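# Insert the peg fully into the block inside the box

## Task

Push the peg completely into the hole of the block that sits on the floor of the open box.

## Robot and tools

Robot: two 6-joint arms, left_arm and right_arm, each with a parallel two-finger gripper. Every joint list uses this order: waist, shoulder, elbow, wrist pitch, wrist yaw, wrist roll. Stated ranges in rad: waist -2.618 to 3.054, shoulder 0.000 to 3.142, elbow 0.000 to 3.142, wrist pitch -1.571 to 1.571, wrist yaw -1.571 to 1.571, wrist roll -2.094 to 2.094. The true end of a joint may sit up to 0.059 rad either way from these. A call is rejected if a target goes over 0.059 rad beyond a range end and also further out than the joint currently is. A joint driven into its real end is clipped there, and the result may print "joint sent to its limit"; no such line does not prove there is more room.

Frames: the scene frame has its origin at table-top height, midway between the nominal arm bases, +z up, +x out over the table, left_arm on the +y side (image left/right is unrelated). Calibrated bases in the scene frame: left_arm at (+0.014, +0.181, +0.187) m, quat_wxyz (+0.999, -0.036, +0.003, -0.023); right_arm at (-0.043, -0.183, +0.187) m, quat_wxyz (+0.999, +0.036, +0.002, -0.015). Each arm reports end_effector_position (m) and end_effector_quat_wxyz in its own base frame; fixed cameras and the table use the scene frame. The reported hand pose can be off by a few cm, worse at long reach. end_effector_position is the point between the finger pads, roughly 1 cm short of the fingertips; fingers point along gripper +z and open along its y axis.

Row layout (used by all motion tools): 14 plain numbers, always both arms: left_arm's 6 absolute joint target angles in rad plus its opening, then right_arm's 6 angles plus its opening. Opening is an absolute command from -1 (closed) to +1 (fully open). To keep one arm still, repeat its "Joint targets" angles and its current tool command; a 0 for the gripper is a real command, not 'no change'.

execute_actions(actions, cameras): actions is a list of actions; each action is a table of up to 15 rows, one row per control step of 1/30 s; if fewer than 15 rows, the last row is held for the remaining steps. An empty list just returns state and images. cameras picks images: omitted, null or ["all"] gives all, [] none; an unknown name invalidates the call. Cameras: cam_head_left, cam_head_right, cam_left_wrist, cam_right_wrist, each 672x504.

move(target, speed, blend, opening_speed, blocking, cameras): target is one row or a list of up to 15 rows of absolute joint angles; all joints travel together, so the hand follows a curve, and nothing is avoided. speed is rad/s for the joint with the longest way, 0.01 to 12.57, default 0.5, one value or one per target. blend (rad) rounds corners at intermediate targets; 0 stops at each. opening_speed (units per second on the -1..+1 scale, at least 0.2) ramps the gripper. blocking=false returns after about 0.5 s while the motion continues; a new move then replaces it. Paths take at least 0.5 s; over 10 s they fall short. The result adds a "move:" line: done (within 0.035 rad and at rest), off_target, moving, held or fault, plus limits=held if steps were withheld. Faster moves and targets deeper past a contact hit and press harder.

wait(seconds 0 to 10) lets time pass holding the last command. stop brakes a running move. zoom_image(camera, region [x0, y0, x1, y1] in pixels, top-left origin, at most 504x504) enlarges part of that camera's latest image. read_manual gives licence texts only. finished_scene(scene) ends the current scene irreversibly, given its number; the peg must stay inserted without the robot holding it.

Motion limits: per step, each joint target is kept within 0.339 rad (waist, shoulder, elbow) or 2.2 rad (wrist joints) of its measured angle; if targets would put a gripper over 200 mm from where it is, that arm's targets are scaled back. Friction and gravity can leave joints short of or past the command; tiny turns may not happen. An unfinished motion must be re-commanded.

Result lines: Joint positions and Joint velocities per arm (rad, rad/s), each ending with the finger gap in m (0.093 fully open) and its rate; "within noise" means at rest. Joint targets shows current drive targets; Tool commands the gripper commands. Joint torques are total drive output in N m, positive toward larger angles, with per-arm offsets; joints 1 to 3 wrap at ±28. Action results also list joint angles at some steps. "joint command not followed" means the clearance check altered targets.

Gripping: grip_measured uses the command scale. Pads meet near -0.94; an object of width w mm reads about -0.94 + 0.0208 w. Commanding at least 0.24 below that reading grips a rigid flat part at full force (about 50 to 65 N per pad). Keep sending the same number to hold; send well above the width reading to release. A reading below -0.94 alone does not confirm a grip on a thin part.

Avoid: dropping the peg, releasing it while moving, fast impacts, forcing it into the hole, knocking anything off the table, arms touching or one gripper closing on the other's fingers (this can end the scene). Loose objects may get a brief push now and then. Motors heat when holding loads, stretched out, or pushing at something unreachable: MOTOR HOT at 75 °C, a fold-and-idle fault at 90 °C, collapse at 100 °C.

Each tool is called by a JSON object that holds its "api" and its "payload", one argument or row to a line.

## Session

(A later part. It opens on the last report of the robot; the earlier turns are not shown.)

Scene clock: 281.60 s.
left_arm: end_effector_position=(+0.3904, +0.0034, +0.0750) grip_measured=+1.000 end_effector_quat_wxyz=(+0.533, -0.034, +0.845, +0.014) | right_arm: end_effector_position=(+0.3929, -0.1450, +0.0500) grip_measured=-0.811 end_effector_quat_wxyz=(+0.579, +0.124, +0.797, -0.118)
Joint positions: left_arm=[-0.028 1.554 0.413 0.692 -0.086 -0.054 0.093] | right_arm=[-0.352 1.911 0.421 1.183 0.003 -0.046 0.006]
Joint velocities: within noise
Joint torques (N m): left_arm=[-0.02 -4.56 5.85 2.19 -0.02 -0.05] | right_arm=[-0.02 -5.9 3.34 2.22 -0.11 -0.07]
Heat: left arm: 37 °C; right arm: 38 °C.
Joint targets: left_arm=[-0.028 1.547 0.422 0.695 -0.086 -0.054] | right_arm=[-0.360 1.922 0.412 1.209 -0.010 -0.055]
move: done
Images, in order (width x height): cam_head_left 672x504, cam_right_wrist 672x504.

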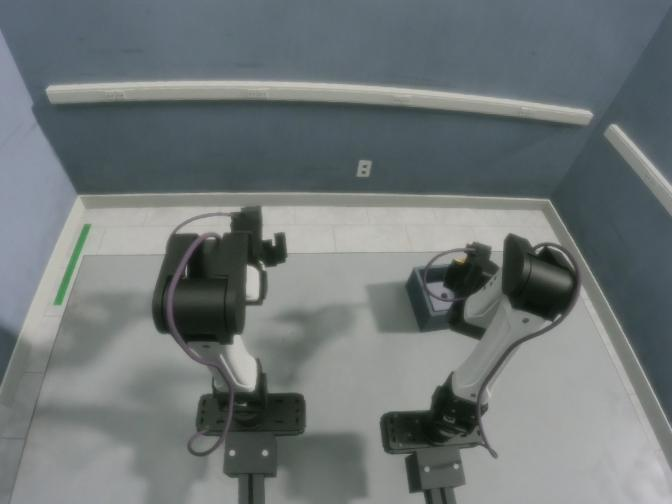

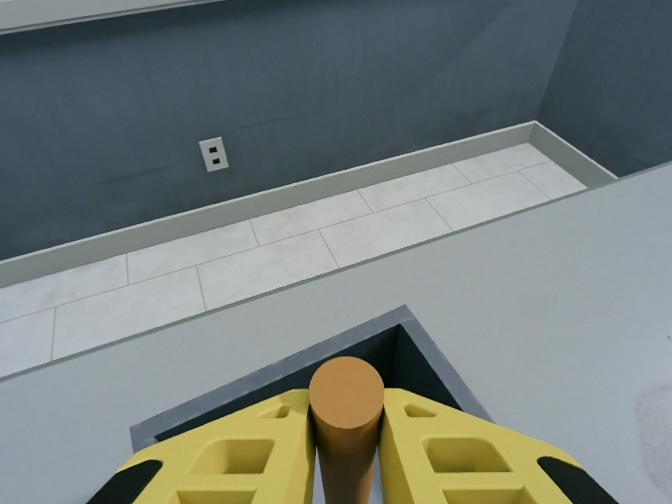

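{"api": "move", "payload": {
  "target": [
    [-0.028,1.547,0.422,0.695,-0.086,-0.054,1,-0.36,2.285,0.450,1.542,-0.01,-0.055,-0.95]
  ],
  "speed": 0.5,
  "cameras": ["cam_right_wrist","cam_head_left","cam_head_right"]
}}

{"api": "zoom_image", "payload": {
  "camera": "cam_head_left",
  "region": [390, 220, 510, 340]
}}

{"api": "zoom_image", "payload": {
  "camera": "cam_right_wrist",
  "region": [230, 340, 430, 504]
}}

Scene clock: 303.83 s.
left_arm: end_effector_position=(+0.3904, +0.0034, +0.0750) grip_measured=+1.000 end_effector_quat_wxyz=(+0.533, -0.034, +0.845, +0.014) | right_arm: end_effector_position=(+0.3824, -0.1410, -0.0288) grip_measured=-0.811 end_effector_quat_wxyz=(+0.547, +0.127, +0.820, -0.111)
Joint positions: left_arm=[-0.028 1.554 0.413 0.692 -0.086 -0.054 0.093] | right_arm=[-0.352 2.275 0.433 1.455 0.002 -0.046 0.006]
Joint velocities: within noise
Joint torques (N m): left_arm=[-0.03 -4.59 5.9 2.19 0 -0.05] | right_arm=[-0.08 -6.68 3.71 2.85 -0.11 -0.08]
Heat: left arm: 37 °C; right arm: 36 °C.
Joint targets: left_arm=[-0.028 1.547 0.422 0.695 -0.086 -0.054] | right_arm=[-0.360 2.285 0.450 1.542 -0.010 -0.055]
move: off_target (right_arm); right_arm: the wrist pitch is farthest, 0.087 rad from its target
Images, in order (width x height): cam_head_left 672x504, cam_head_right 672x504, cam_right_wrist 672x504.

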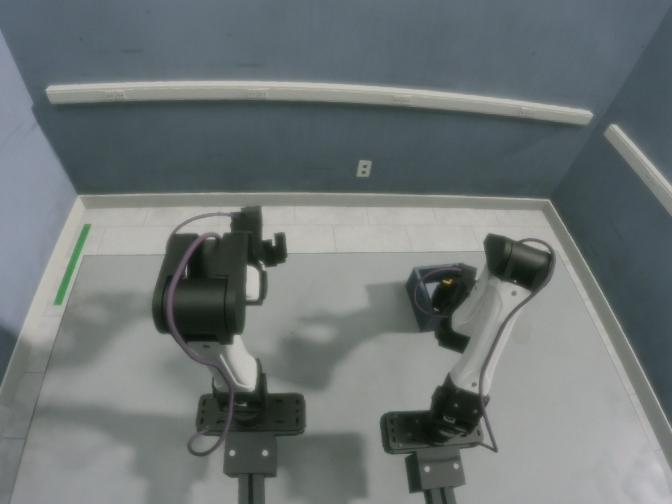

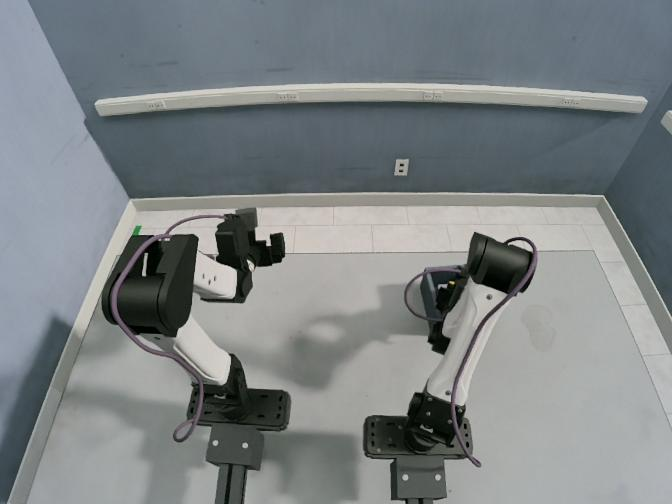

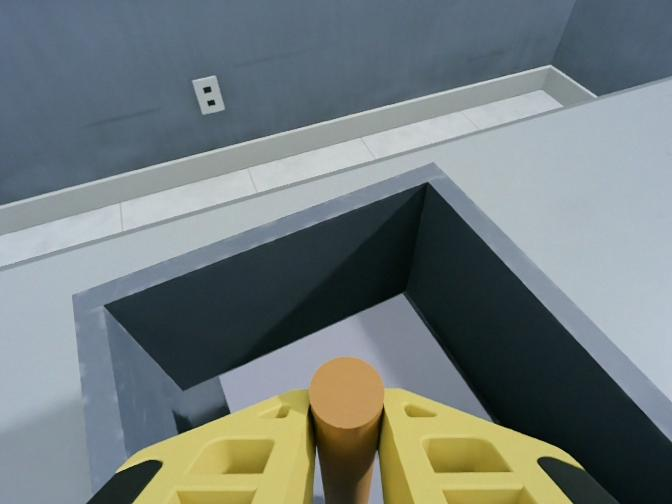

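Scaled by 4.200.

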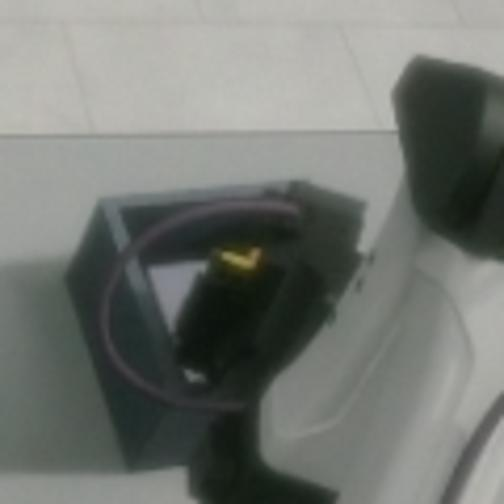

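Scaled by 2.520.

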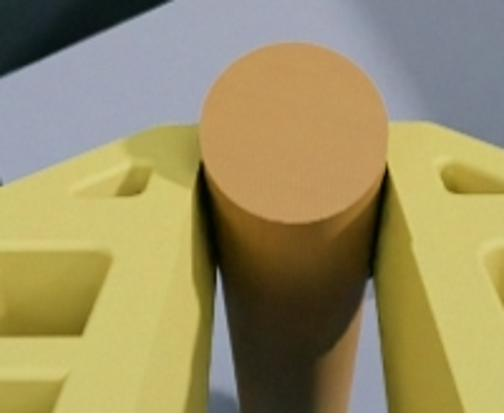

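{"api": "move", "payload": {
  "target": [
    [-0.028,1.547,0.422,0.695,-0.086,-0.054,1,-0.36,1.93,0.23,1.40,-0.01,-0.055,-0.95]
  ],
  "speed": 0.5,
  "cameras": ["cam_right_wrist","cam_head_left","cam_head_right"]
}}

{"api": "zoom_image", "payload": {
  "camera": "cam_head_left",
  "region": [390, 220, 510, 340]
}}

{"api": "zoom_image", "payload": {
  "camera": "cam_right_wrist",
  "region": [230, 340, 430, 504]
}}

Scene clock: 335.57 s.
left_arm: end_effector_position=(+0.3904, +0.0034, +0.0750) grip_measured=+1.000 end_effector_quat_wxyz=(+0.533, -0.034, +0.845, +0.014) | right_arm: end_effector_position=(+0.3497, -0.1289, +0.0293) grip_measured=-0.811 end_effector_quat_wxyz=(+0.572, +0.125, +0.802, -0.116)
Joint positions: left_arm=[-0.028 1.554 0.413 0.692 -0.086 -0.054 0.093] | right_arm=[-0.352 1.96 0.24 1.396 0.002 -0.046 0.006]
Joint velocities: within noise
Joint torques (N m): left_arm=[0.02 -4.56 5.93 2.19 -0.01 -0.06] | right_arm=[-0.14 -8.61 1.92 2 -0.1 -0.07]
Heat: left arm: 37 °C; right arm: 43 °C.
Joint targets: left_arm=[-0.028 1.547 0.422 0.695 -0.086 -0.054] | right_arm=[-0.360 1.930 0.230 1.400 -0.010 -0.055]
move: done
Images, in order (width x height): cam_head_left 672x504, cam_head_right 672x504, cam_right_wrist 672x504.

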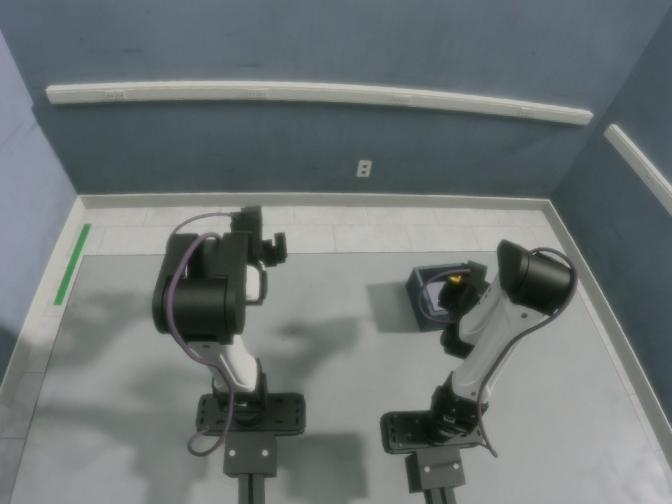

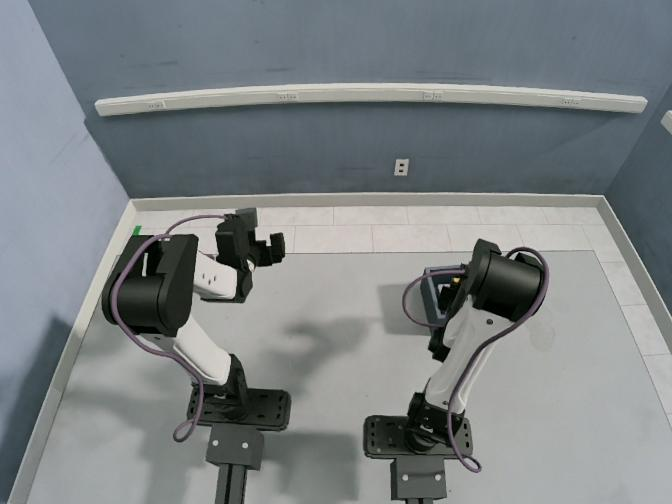

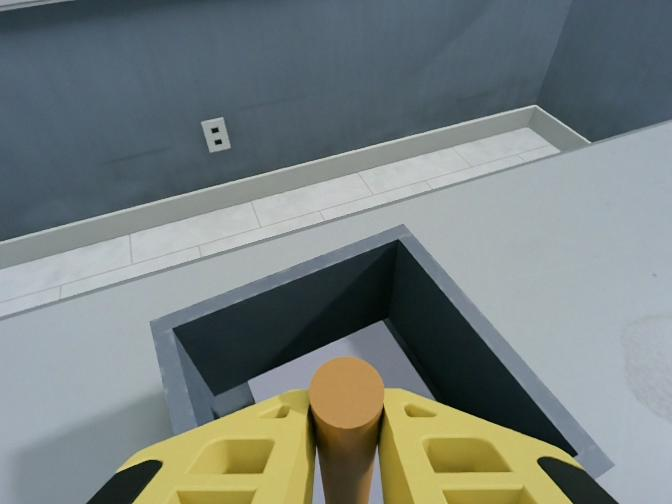

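Scaled by 4.200.

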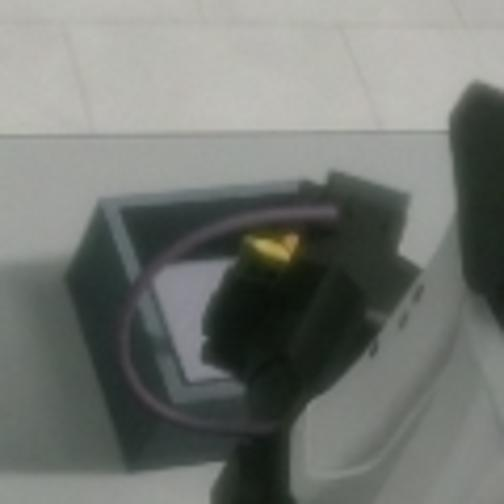

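Scaled by 2.520.

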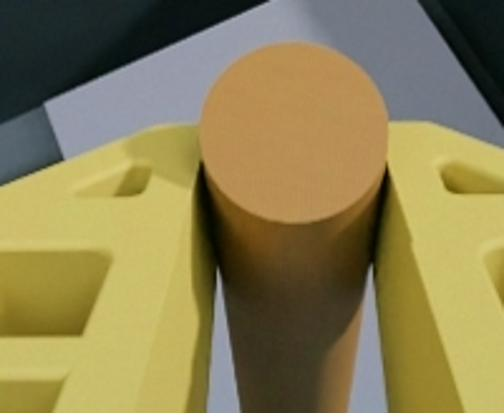

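{"api": "move", "payload": {
  "target": [
    [-0.028,1.547,0.422,0.695,-0.086,-0.054,1,-0.39,2.235,0.508,1.45,-0.01,-0.055,-0.95]
  ],
  "speed": 0.5,
  "cameras": ["cam_right_wrist","cam_head_left","cam_head_right"]
}}

{"api": "zoom_image", "payload": {
  "camera": "cam_head_left",
  "region": [390, 220, 510, 340]
}}

{"api": "zoom_image", "payload": {
  "camera": "cam_right_wrist",
  "region": [230, 340, 430, 504]
}}

Scene clock: 356.27 s.
left_arm: end_effector_position=(+0.3904, +0.0034, +0.0750) grip_measured=+1.000 end_effector_quat_wxyz=(+0.533, -0.034, +0.845, +0.014) | right_arm: end_effector_position=(+0.3991, -0.1610, -0.0037) grip_measured=-0.811 end_effector_quat_wxyz=(+0.573, +0.136, +0.798, -0.125)
Joint positions: left_arm=[-0.028 1.554 0.413 0.692 -0.086 -0.054 0.093] | right_arm=[-0.383 2.223 0.491 1.415 0.002 -0.046 0.006]
Joint velocities: within noise
Joint torques (N m): left_arm=[-0.05 -4.59 5.91 2.2 0 -0.05] | right_arm=[-0.05 -6.78 4.56 2.33 -0.1 -0.06]
Heat: left arm: 37 °C; right arm: 39 °C.
Joint targets: left_arm=[-0.028 1.547 0.422 0.695 -0.086 -0.054] | right_arm=[-0.390 2.235 0.508 1.450 -0.010 -0.055]
move: done
Images, in order (width x height): cam_head_left 672x504, cam_head_right 672x504, cam_right_wrist 672x504.

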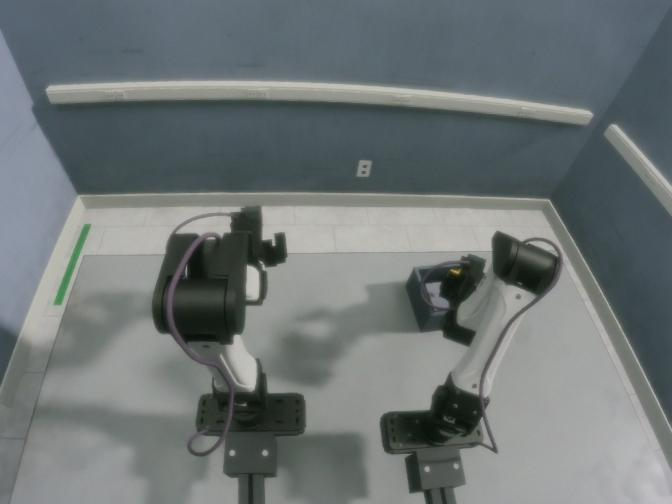

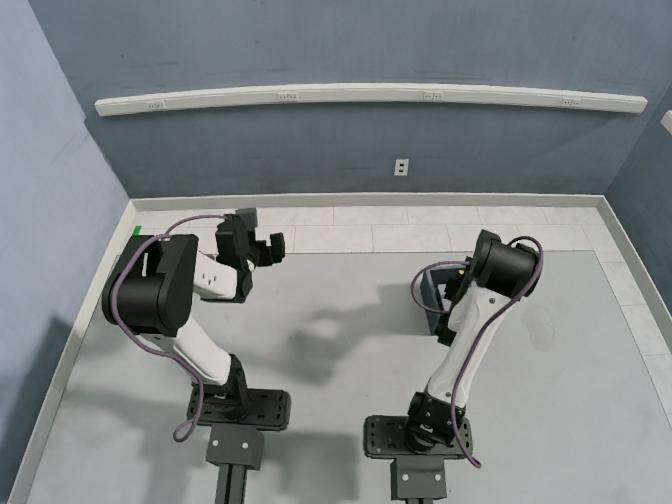

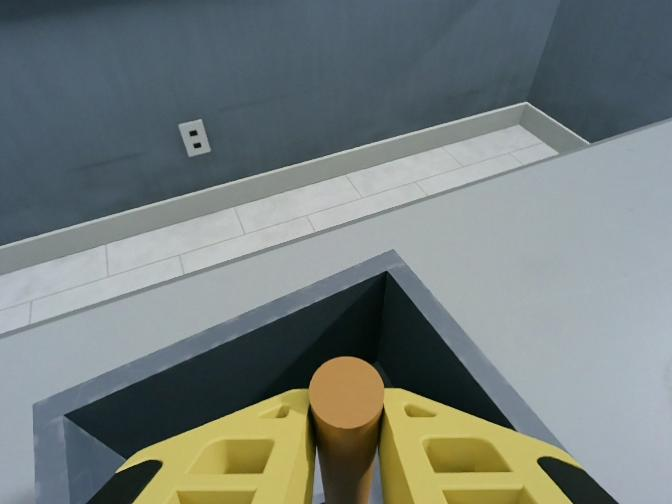

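Scaled by 4.200.

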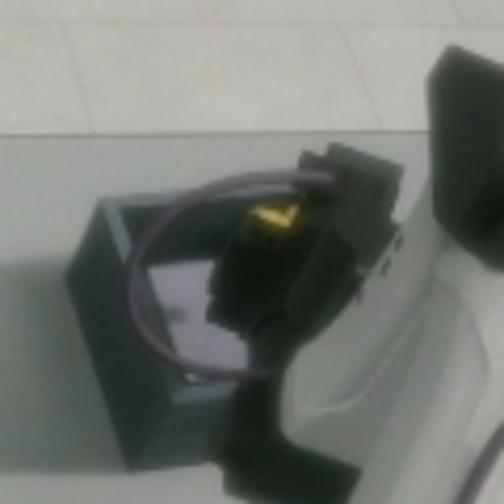

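Scaled by 2.520.

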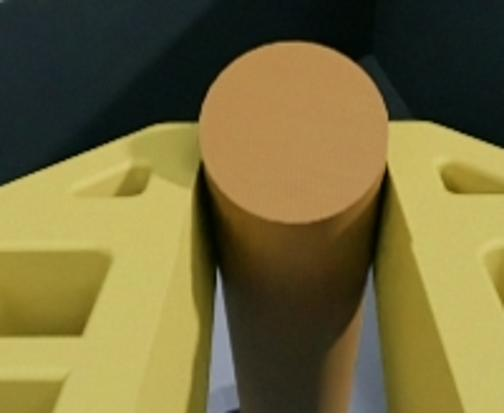

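{"api": "move", "payload": {
  "target": [
    [-0.028,1.547,0.422,0.695,-0.086,-0.054,1,-0.39,2.347,0.56,1.523,-0.01,-0.055,-0.95]
  ],
  "speed": 0.3,
  "cameras": ["cam_right_wrist"]
}}

{"api": "zoom_image", "payload": {
  "camera": "cam_right_wrist",
  "region": [230, 340, 430, 504]
}}

Scene clock: 366.33 s.
left_arm: end_effector_position=(+0.3904, +0.0034, +0.0750) grip_measured=+1.000 end_effector_quat_wxyz=(+0.533, -0.034, +0.845, +0.014) | right_arm: end_effector_position=(+0.4040, -0.1630, -0.0293) grip_measured=-0.811 end_effector_quat_wxyz=(+0.563, +0.138, +0.805, -0.123)
Joint positions: left_arm=[-0.028 1.554 0.413 0.692 -0.086 -0.054 0.093] | right_arm=[-0.383 2.335 0.542 1.451 0.002 -0.046 0.006]
Joint velocities: within noise
Joint torques (N m): left_arm=[-0.05 -4.6 5.85 2.2 0 -0.05] | right_arm=[0.05 -7.39 4.08 2.69 -0.09 -0.01]
Heat: left arm: 37 °C; right arm: 40 °C.
Joint targets: left_arm=[-0.028 1.547 0.422 0.695 -0.086 -0.054] | right_arm=[-0.390 2.347 0.560 1.523 -0.010 -0.055]
move: off_target (right_arm); right_arm: the wrist pitch is farthest, 0.072 rad from its target
Images, in order (width x height): cam_right_wrist 672x504.

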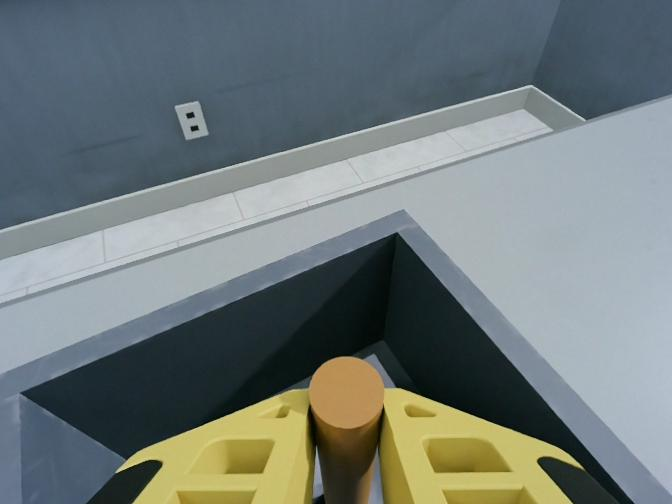

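Scaled by 2.520.

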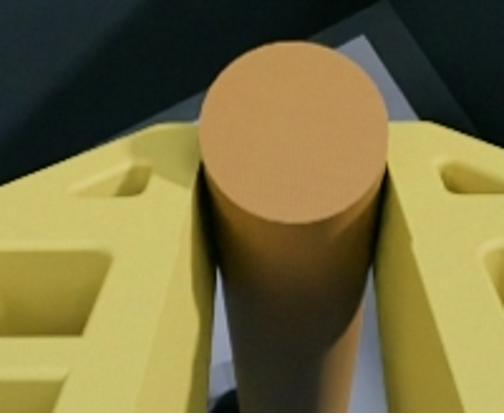

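{"api": "move", "payload": {
  "target": [
    [-0.028,1.547,0.422,0.695,-0.086,-0.054,1,-0.381,2.39,0.587,1.522,-0.01,-0.055,-0.95],
    [-0.028,1.547,0.422,0.695,-0.086,-0.054,1,-0.381,2.437,0.61,1.522,-0.01,-0.055,-0.95]
  ],
  "speed": 0.1,
  "cameras": ["cam_right_wrist","cam_head_left"]
}}

{"api": "zoom_image", "payload": {
  "camera": "cam_right_wrist",
  "region": [230, 340, 430, 504]
}}

Scene clock: 380.10 s.
left_arm: end_effector_position=(+0.3904, +0.0034, +0.0750) grip_measured=+1.000 end_effector_quat_wxyz=(+0.533, -0.034, +0.845, +0.014) | right_arm: end_effector_position=(+0.4171, -0.1677, -0.0366) grip_measured=-0.811 end_effector_quat_wxyz=(+0.570, +0.136, +0.801, -0.124)
Joint positions: left_arm=[-0.028 1.554 0.413 0.692 -0.086 -0.054 0.093] | right_arm=[-0.383 2.395 0.608 1.463 -0.002 -0.046 0.006]
Joint velocities: within noise
Joint torques (N m): left_arm=[-0.03 -4.59 5.9 2.19 -0.01 -0.05] | right_arm=[0.92 -4.96 2.54 2.52 -0.06 -0.04]
Heat: left arm: 37 °C; right arm: 43 °C.
Joint targets: left_arm=[-0.028 1.547 0.422 0.695 -0.086 -0.054] | right_arm=[-0.381 2.437 0.610 1.522 -0.010 -0.055]
move: off_target (right_arm); right_arm: the wrist pitch is farthest, 0.059 rad from its target
Images, in order (width x height): cam_head_left 672x504, cam_right_wrist 672x504.

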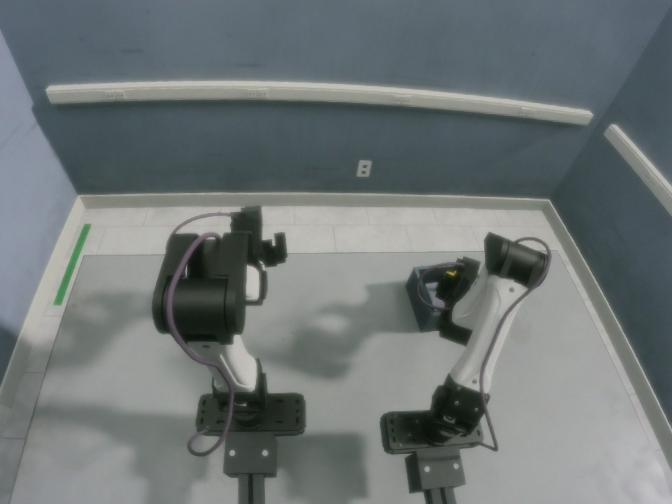

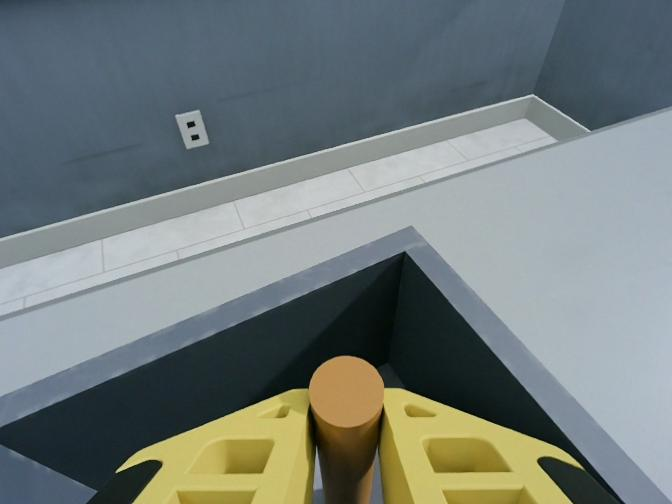

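Scaled by 2.520.

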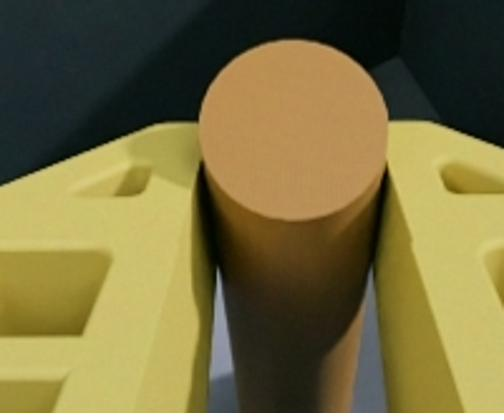

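{"api": "move", "payload": {
  "target": [
    [-0.028,1.547,0.422,0.695,-0.086,-0.054,1,-0.381,2.33,0.55,1.51,-0.01,-0.055,-0.95],
    [-0.028,1.547,0.422,0.695,-0.086,-0.054,1,-0.376,2.298,0.54,1.50,-0.01,-0.055,-0.95]
  ],
  "speed": 0.3,
  "cameras": ["cam_right_wrist"]
}}

{"api": "zoom_image", "payload": {
  "camera": "cam_right_wrist",
  "region": [230, 340, 430, 504]
}}

Scene clock: 390.40 s.
left_arm: end_effector_position=(+0.3904, +0.0034, +0.0750) grip_measured=+1.000 end_effector_quat_wxyz=(+0.533, -0.034, +0.845, +0.014) | right_arm: end_effector_position=(+0.4057, -0.1631, -0.0293) grip_measured=-0.811 end_effector_quat_wxyz=(+0.565, +0.136, +0.805, -0.122)
Joint positions: left_arm=[-0.028 1.554 0.413 0.692 -0.086 -0.054 0.093] | right_arm=[-0.383 2.339 0.549 1.451 -0.002 -0.046 0.006]
Joint velocities: within noise
Joint torques (N m): left_arm=[-0.02 -4.59 5.93 2.21 -0.01 -0.06] | right_arm=[1.18 -11.97 1.47 2.43 -0.05 -0.08]
Heat: left arm: 37 °C; right arm: 42 °C.
Joint targets: left_arm=[-0.028 1.547 0.422 0.695 -0.086 -0.054] | right_arm=[-0.376 2.298 0.540 1.500 -0.010 -0.055]
move: off_target (right_arm); right_arm: the wrist pitch is farthest, 0.049 rad from its target
Images, in order (width x height): cam_right_wrist 672x504.

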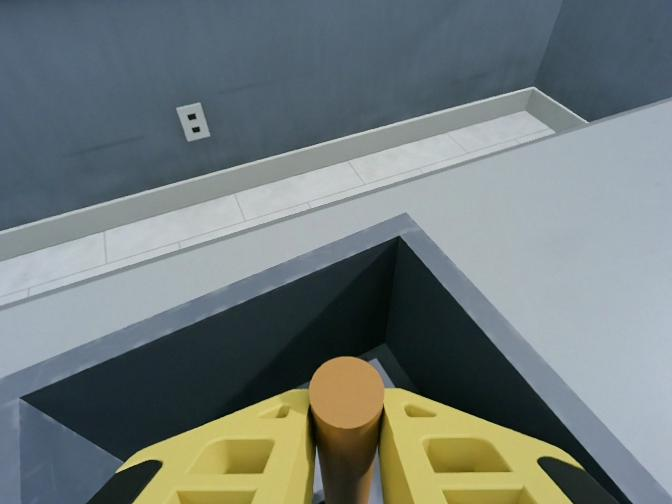

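Scaled by 2.520.

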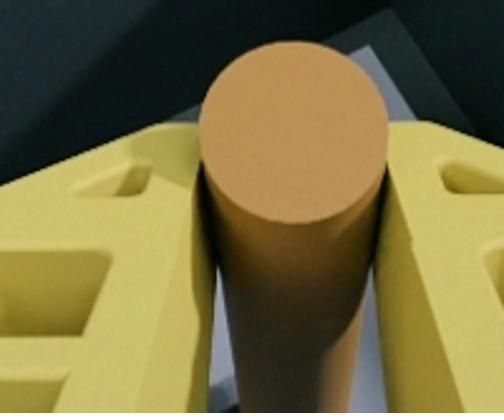

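{"api": "move", "payload": {
  "target": [
    [-0.028,1.547,0.422,0.695,-0.086,-0.054,1,-0.362,2.298,0.54,1.52,-0.01,-0.055,-0.95],
    [-0.028,1.547,0.422,0.695,-0.086,-0.054,1,-0.362,2.397,0.575,1.52,-0.01,-0.055,-0.95]
  ],
  "speed": 0.15,
  "cameras": ["cam_right_wrist"]
}}

{"api": "zoom_image", "payload": {
  "camera": "cam_right_wrist",
  "region": [230, 340, 430, 504]
}}

Scene clock: 404.93 s.
left_arm: end_effector_position=(+0.3904, +0.0034, +0.0750) grip_measured=+1.000 end_effector_quat_wxyz=(+0.533, -0.034, +0.845, +0.014) | right_arm: end_effector_position=(+0.4049, -0.1562, -0.0456) grip_measured=-0.811 end_effector_quat_wxyz=(+0.552, +0.132, +0.815, -0.115)
Joint positions: left_arm=[-0.028 1.554 0.413 0.692 -0.086 -0.054 0.093] | right_arm=[-0.369 2.384 0.559 1.452 -0.002 -0.046 0.006]
Joint velocities: within noise
Joint torques (N m): left_arm=[-0.06 -4.62 5.89 2.2 0 -0.06] | right_arm=[1.2 -7.19 3.69 2.63 -0.07 -0.05]
Heat: left arm: 37 °C; right arm: 44 °C.
Joint targets: left_arm=[-0.028 1.547 0.422 0.695 -0.086 -0.054] | right_arm=[-0.362 2.397 0.575 1.520 -0.010 -0.055]
move: off_target (right_arm); right_arm: the wrist pitch is farthest, 0.068 rad from its target
Images, in order (width x height): cam_right_wrist 672x504.

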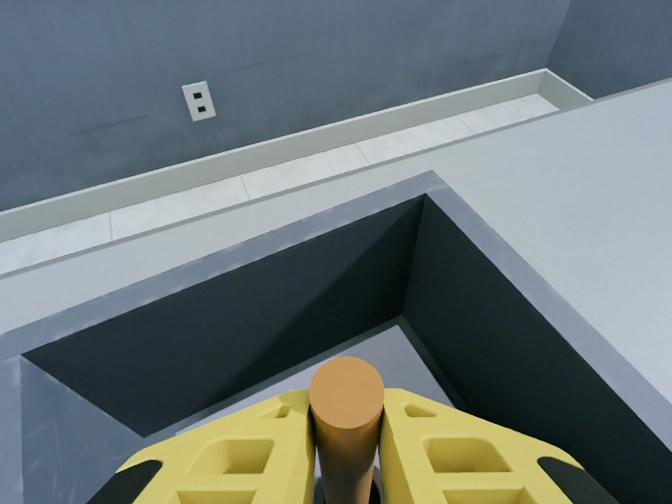

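Scaled by 2.520.

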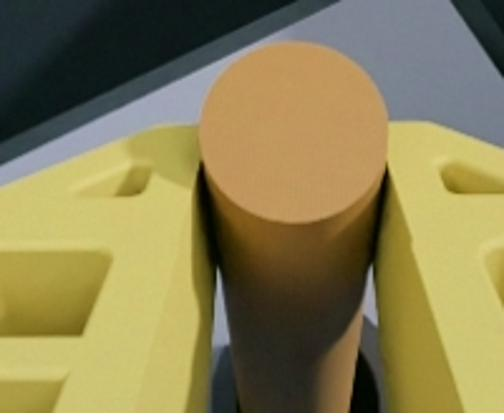

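{"api": "move", "payload": {
  "target": [
    [-0.028,1.547,0.422,0.695,-0.086,-0.054,1,-0.370,2.435,0.600,1.52,-0.01,-0.055,-0.95],
    [-0.028,1.547,0.422,0.695,-0.086,-0.054,1,-0.370,2.487,0.635,1.52,-0.01,-0.055,-0.95]
  ],
  "speed": 0.12,
  "cameras": ["cam_right_wrist"]
}}

{"api": "zoom_image", "payload": {
  "camera": "cam_right_wrist",
  "region": [230, 340, 430, 504]
}}

Scene clock: 413.37 s.
left_arm: end_effector_position=(+0.3904, +0.0034, +0.0750) grip_measured=+1.000 end_effector_quat_wxyz=(+0.533, -0.034, +0.845, +0.014) | right_arm: end_effector_position=(+0.4107, -0.1596, -0.0630) grip_measured=-0.811 end_effector_quat_wxyz=(+0.545, +0.130, +0.819, -0.120)
Joint positions: left_arm=[-0.028 1.554 0.413 0.692 -0.086 -0.054 0.093] | right_arm=[-0.369 2.457 0.613 1.458 0.005 -0.058 0.006]
Joint velocities: within noise
Joint torques (N m): left_arm=[-0.05 -4.59 5.93 2.19 0 -0.05] | right_arm=[0.61 -6.04 4.18 2.54 -0.14 0.11]
Heat: left arm: 38 °C; right arm: 45 °C.
Joint targets: left_arm=[-0.028 1.547 0.422 0.695 -0.086 -0.054] | right_arm=[-0.370 2.487 0.635 1.520 -0.010 -0.055]
move: off_target (right_arm); right_arm: the wrist pitch is farthest, 0.062 rad from its target
Images, in order (width x height): cam_right_wrist 672x504.

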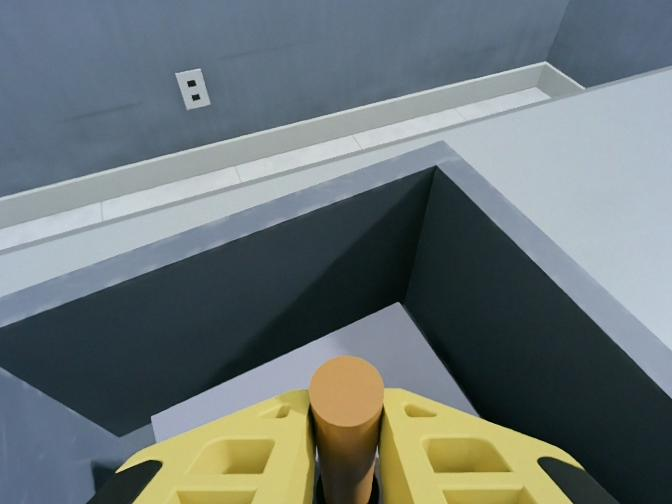

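Scaled by 2.520.

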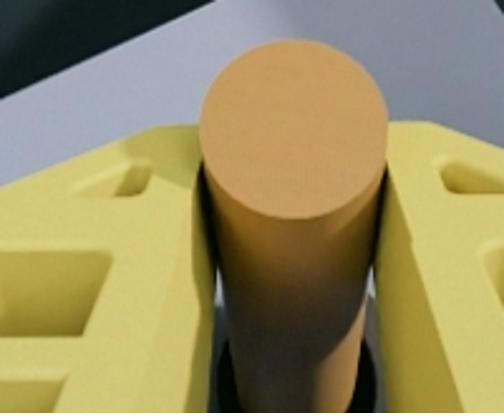

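{"api": "move", "payload": {
  "target": [
    [-0.028,1.547,0.422,0.695,-0.086,-0.054,1,-0.370,2.535,0.662,1.54,0.0,-0.055,-0.95]
  ],
  "speed": 0.12,
  "cameras": ["cam_right_wrist"]
}}

{"api": "zoom_image", "payload": {
  "camera": "cam_right_wrist",
  "region": [230, 340, 430, 504]
}}

Scene clock: 419.10 s.
left_arm: end_effector_position=(+0.3904, +0.0034, +0.0750) grip_measured=+1.000 end_effector_quat_wxyz=(+0.533, -0.034, +0.845, +0.014) | right_arm: end_effector_position=(+0.4165, -0.1620, -0.0723) grip_measured=-0.811 end_effector_quat_wxyz=(+0.545, +0.126, +0.820, -0.124)
Joint positions: left_arm=[-0.028 1.554 0.413 0.692 -0.086 -0.054 0.093] | right_arm=[-0.369 2.503 0.653 1.463 0.006 -0.069 0.006]
Joint velocities: within noise
Joint torques (N m): left_arm=[-0.01 -4.59 5.93 2.19 -0.02 -0.05] | right_arm=[0.53 -6.01 2.96 2.69 -0.06 0.21]
Heat: left arm: 38 °C; right arm: 45 °C.
Joint targets: left_arm=[-0.028 1.547 0.422 0.695 -0.086 -0.054] | right_arm=[-0.370 2.535 0.662 1.540 0.000 -0.055]
move: off_target (right_arm); right_arm: the wrist pitch is farthest, 0.077 rad from its target
Images, in order (width x height): cam_right_wrist 672x504.

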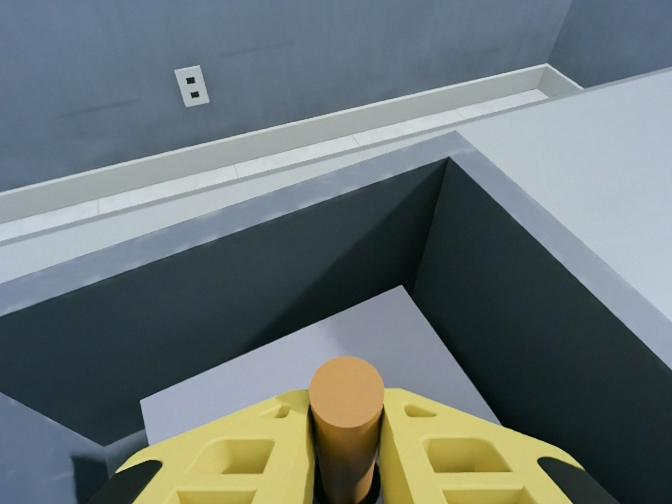

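Scaled by 2.520.

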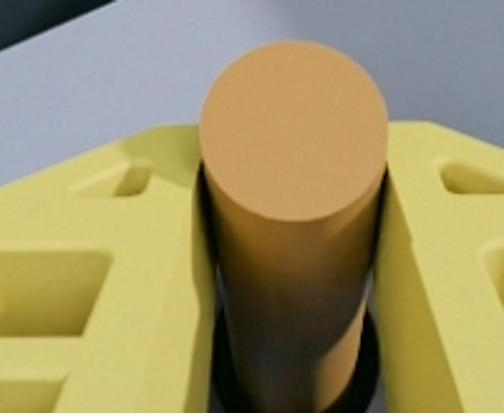

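Release slowly.

{"api": "move", "payload": {
  "target": [-0.028,1.547,0.422,0.695,-0.086,-0.054,1,-0.369,2.52,0.66,1.52,0.0,-0.055,-0.4],
  "opening_speed": 0.5,
  "cameras": ["cam_right_wrist"]
}}

{"api": "zoom_image", "payload": {
  "camera": "cam_right_wrist",
  "region": [230, 340, 430, 504]
}}

Scene clock: 423.57 s.
left_arm: end_effector_position=(+0.3904, +0.0034, +0.0750) grip_measured=+1.000 end_effector_quat_wxyz=(+0.533, -0.034, +0.845, +0.014) | right_arm: end_effector_position=(+0.4184, -0.1619, -0.0714) grip_measured=-0.402 end_effector_quat_wxyz=(+0.547, +0.124, +0.819, -0.122)
Joint positions: left_arm=[-0.028 1.554 0.413 0.692 -0.086 -0.054 0.093] | right_arm=[-0.369 2.503 0.659 1.462 0.001 -0.069 0.026]
Joint velocities: within noise
Joint torques (N m): left_arm=[0.02 -4.57 5.93 2.21 -0.01 -0.06] | right_arm=[0.72 -7.46 1.95 2.53 -0.01 0.18]
Heat: left arm: 38 °C; right arm: 45 °C.
Joint targets: left_arm=[-0.028 1.547 0.422 0.695 -0.086 -0.054] | right_arm=[-0.369 2.520 0.660 1.520 0.000 -0.055]
move: off_target (right_arm); right_arm: the wrist pitch is farthest, 0.058 rad from its target
Images, in order (width x height): cam_right_wrist 672x504.

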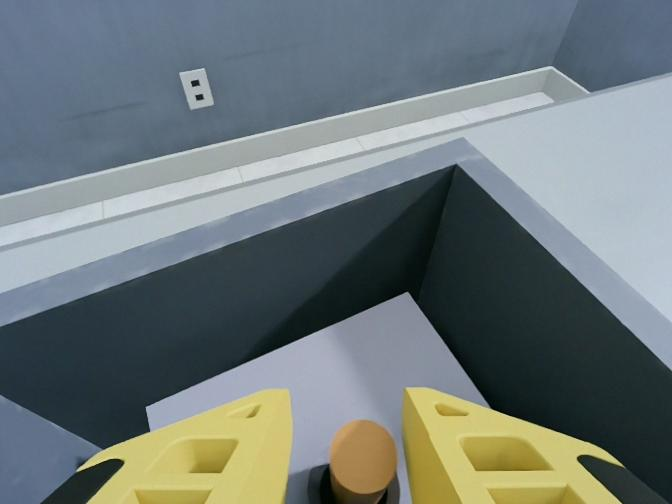

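Scaled by 2.520.

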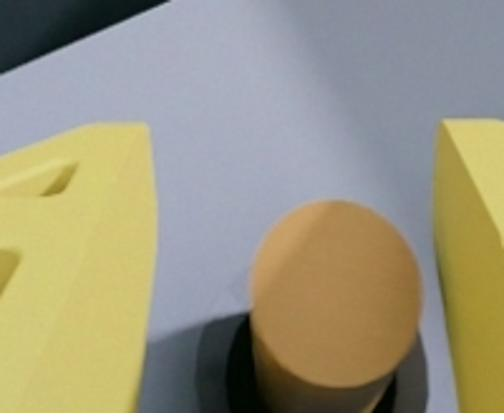

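{"api": "move", "payload": {
  "target": [
    [-0.028,1.547,0.422,0.695,-0.086,-0.054,1,-0.365,2.235,0.508,1.45,-0.01,-0.055,-0.3],
    [-0.028,1.547,0.422,0.695,-0.086,-0.054,1,-0.322,1.632,1.229,-0.697,0.065,-0.03,-0.3]
  ],
  "speed": 0.9,
  "cameras": ["cam_right_wrist","cam_head_left"]
}}

{"api": "zoom_image", "payload": {
  "camera": "cam_right_wrist",
  "region": [240, 120, 440, 300]
}}

{"api": "zoom_image", "payload": {
  "camera": "cam_head_left",
  "region": [390, 220, 510, 340]
}}

Scene clock: 431.47 s.
left_arm: end_effector_position=(+0.3904, +0.0034, +0.0750) grip_measured=+1.000 end_effector_quat_wxyz=(+0.533, -0.034, +0.845, +0.014) | right_arm: end_effector_position=(+0.3621, -0.1346, +0.0974) grip_measured=-0.302 end_effector_quat_wxyz=(+0.194, +0.146, +0.968, -0.066)
Joint positions: left_arm=[-0.028 1.554 0.413 0.692 -0.086 -0.054 0.093] | right_arm=[-0.33 1.663 1.196 -0.696 0.059 -0.042 0.031]
Joint velocities: within noise
Joint torques (N m): left_arm=[-0.01 -4.6 5.93 2.19 -0.01 -0.06] | right_arm=[1.36 -10.28 10.96 0.92 0.1 0.2]
Heat: left arm: 38 °C; right arm: 44 °C.
Joint targets: left_arm=[-0.028 1.547 0.422 0.695 -0.086 -0.054] | right_arm=[-0.322 1.632 1.229 -0.697 0.065 -0.030]
move: done
Images, in order (width x height): cam_head_left 672x504, cam_right_wrist 672x504.

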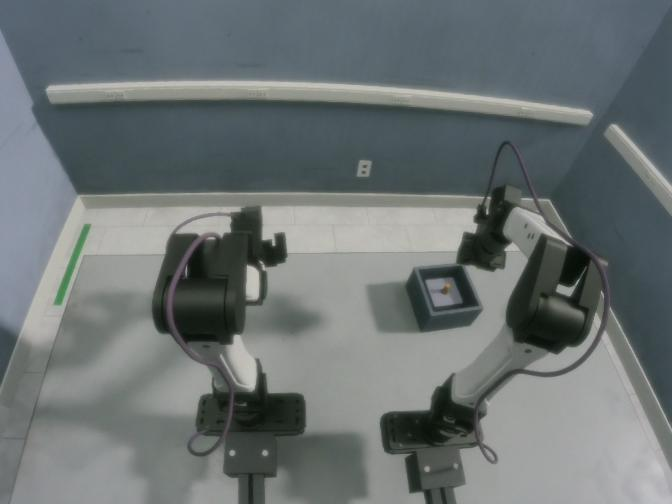

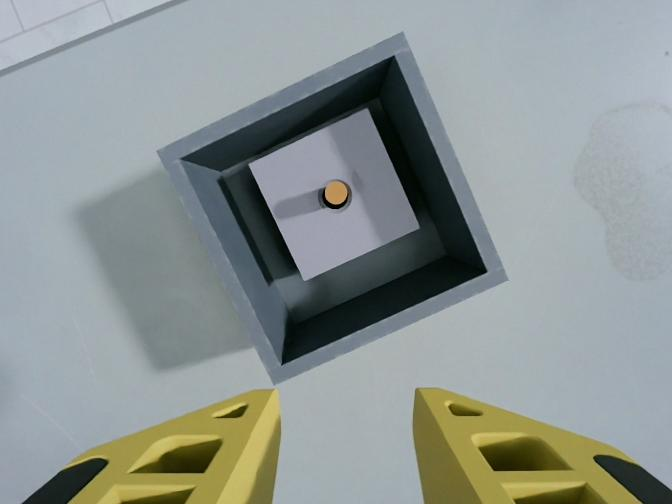

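Scaled by 2.520.

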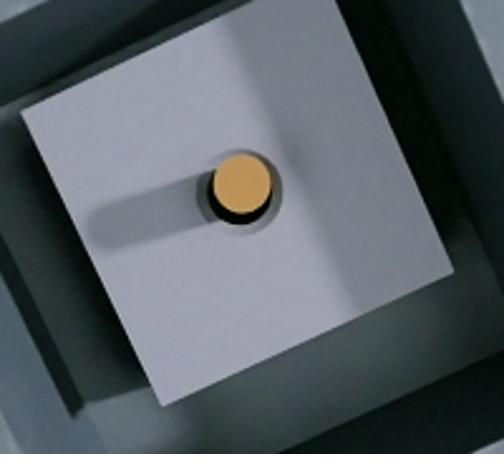

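Scaled by 4.200.

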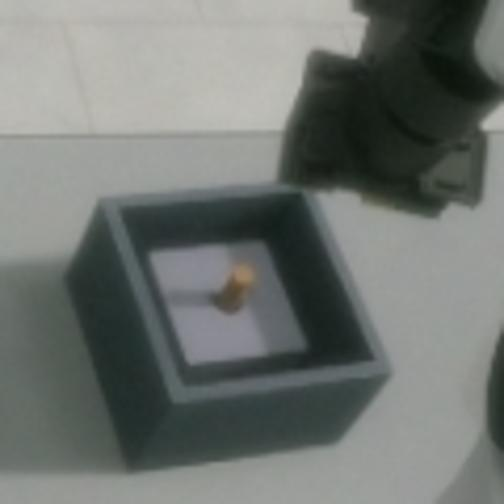

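{"api": "finished_scene", "payload": {
  "scene": 1
}}

The scene is finished: the task was done.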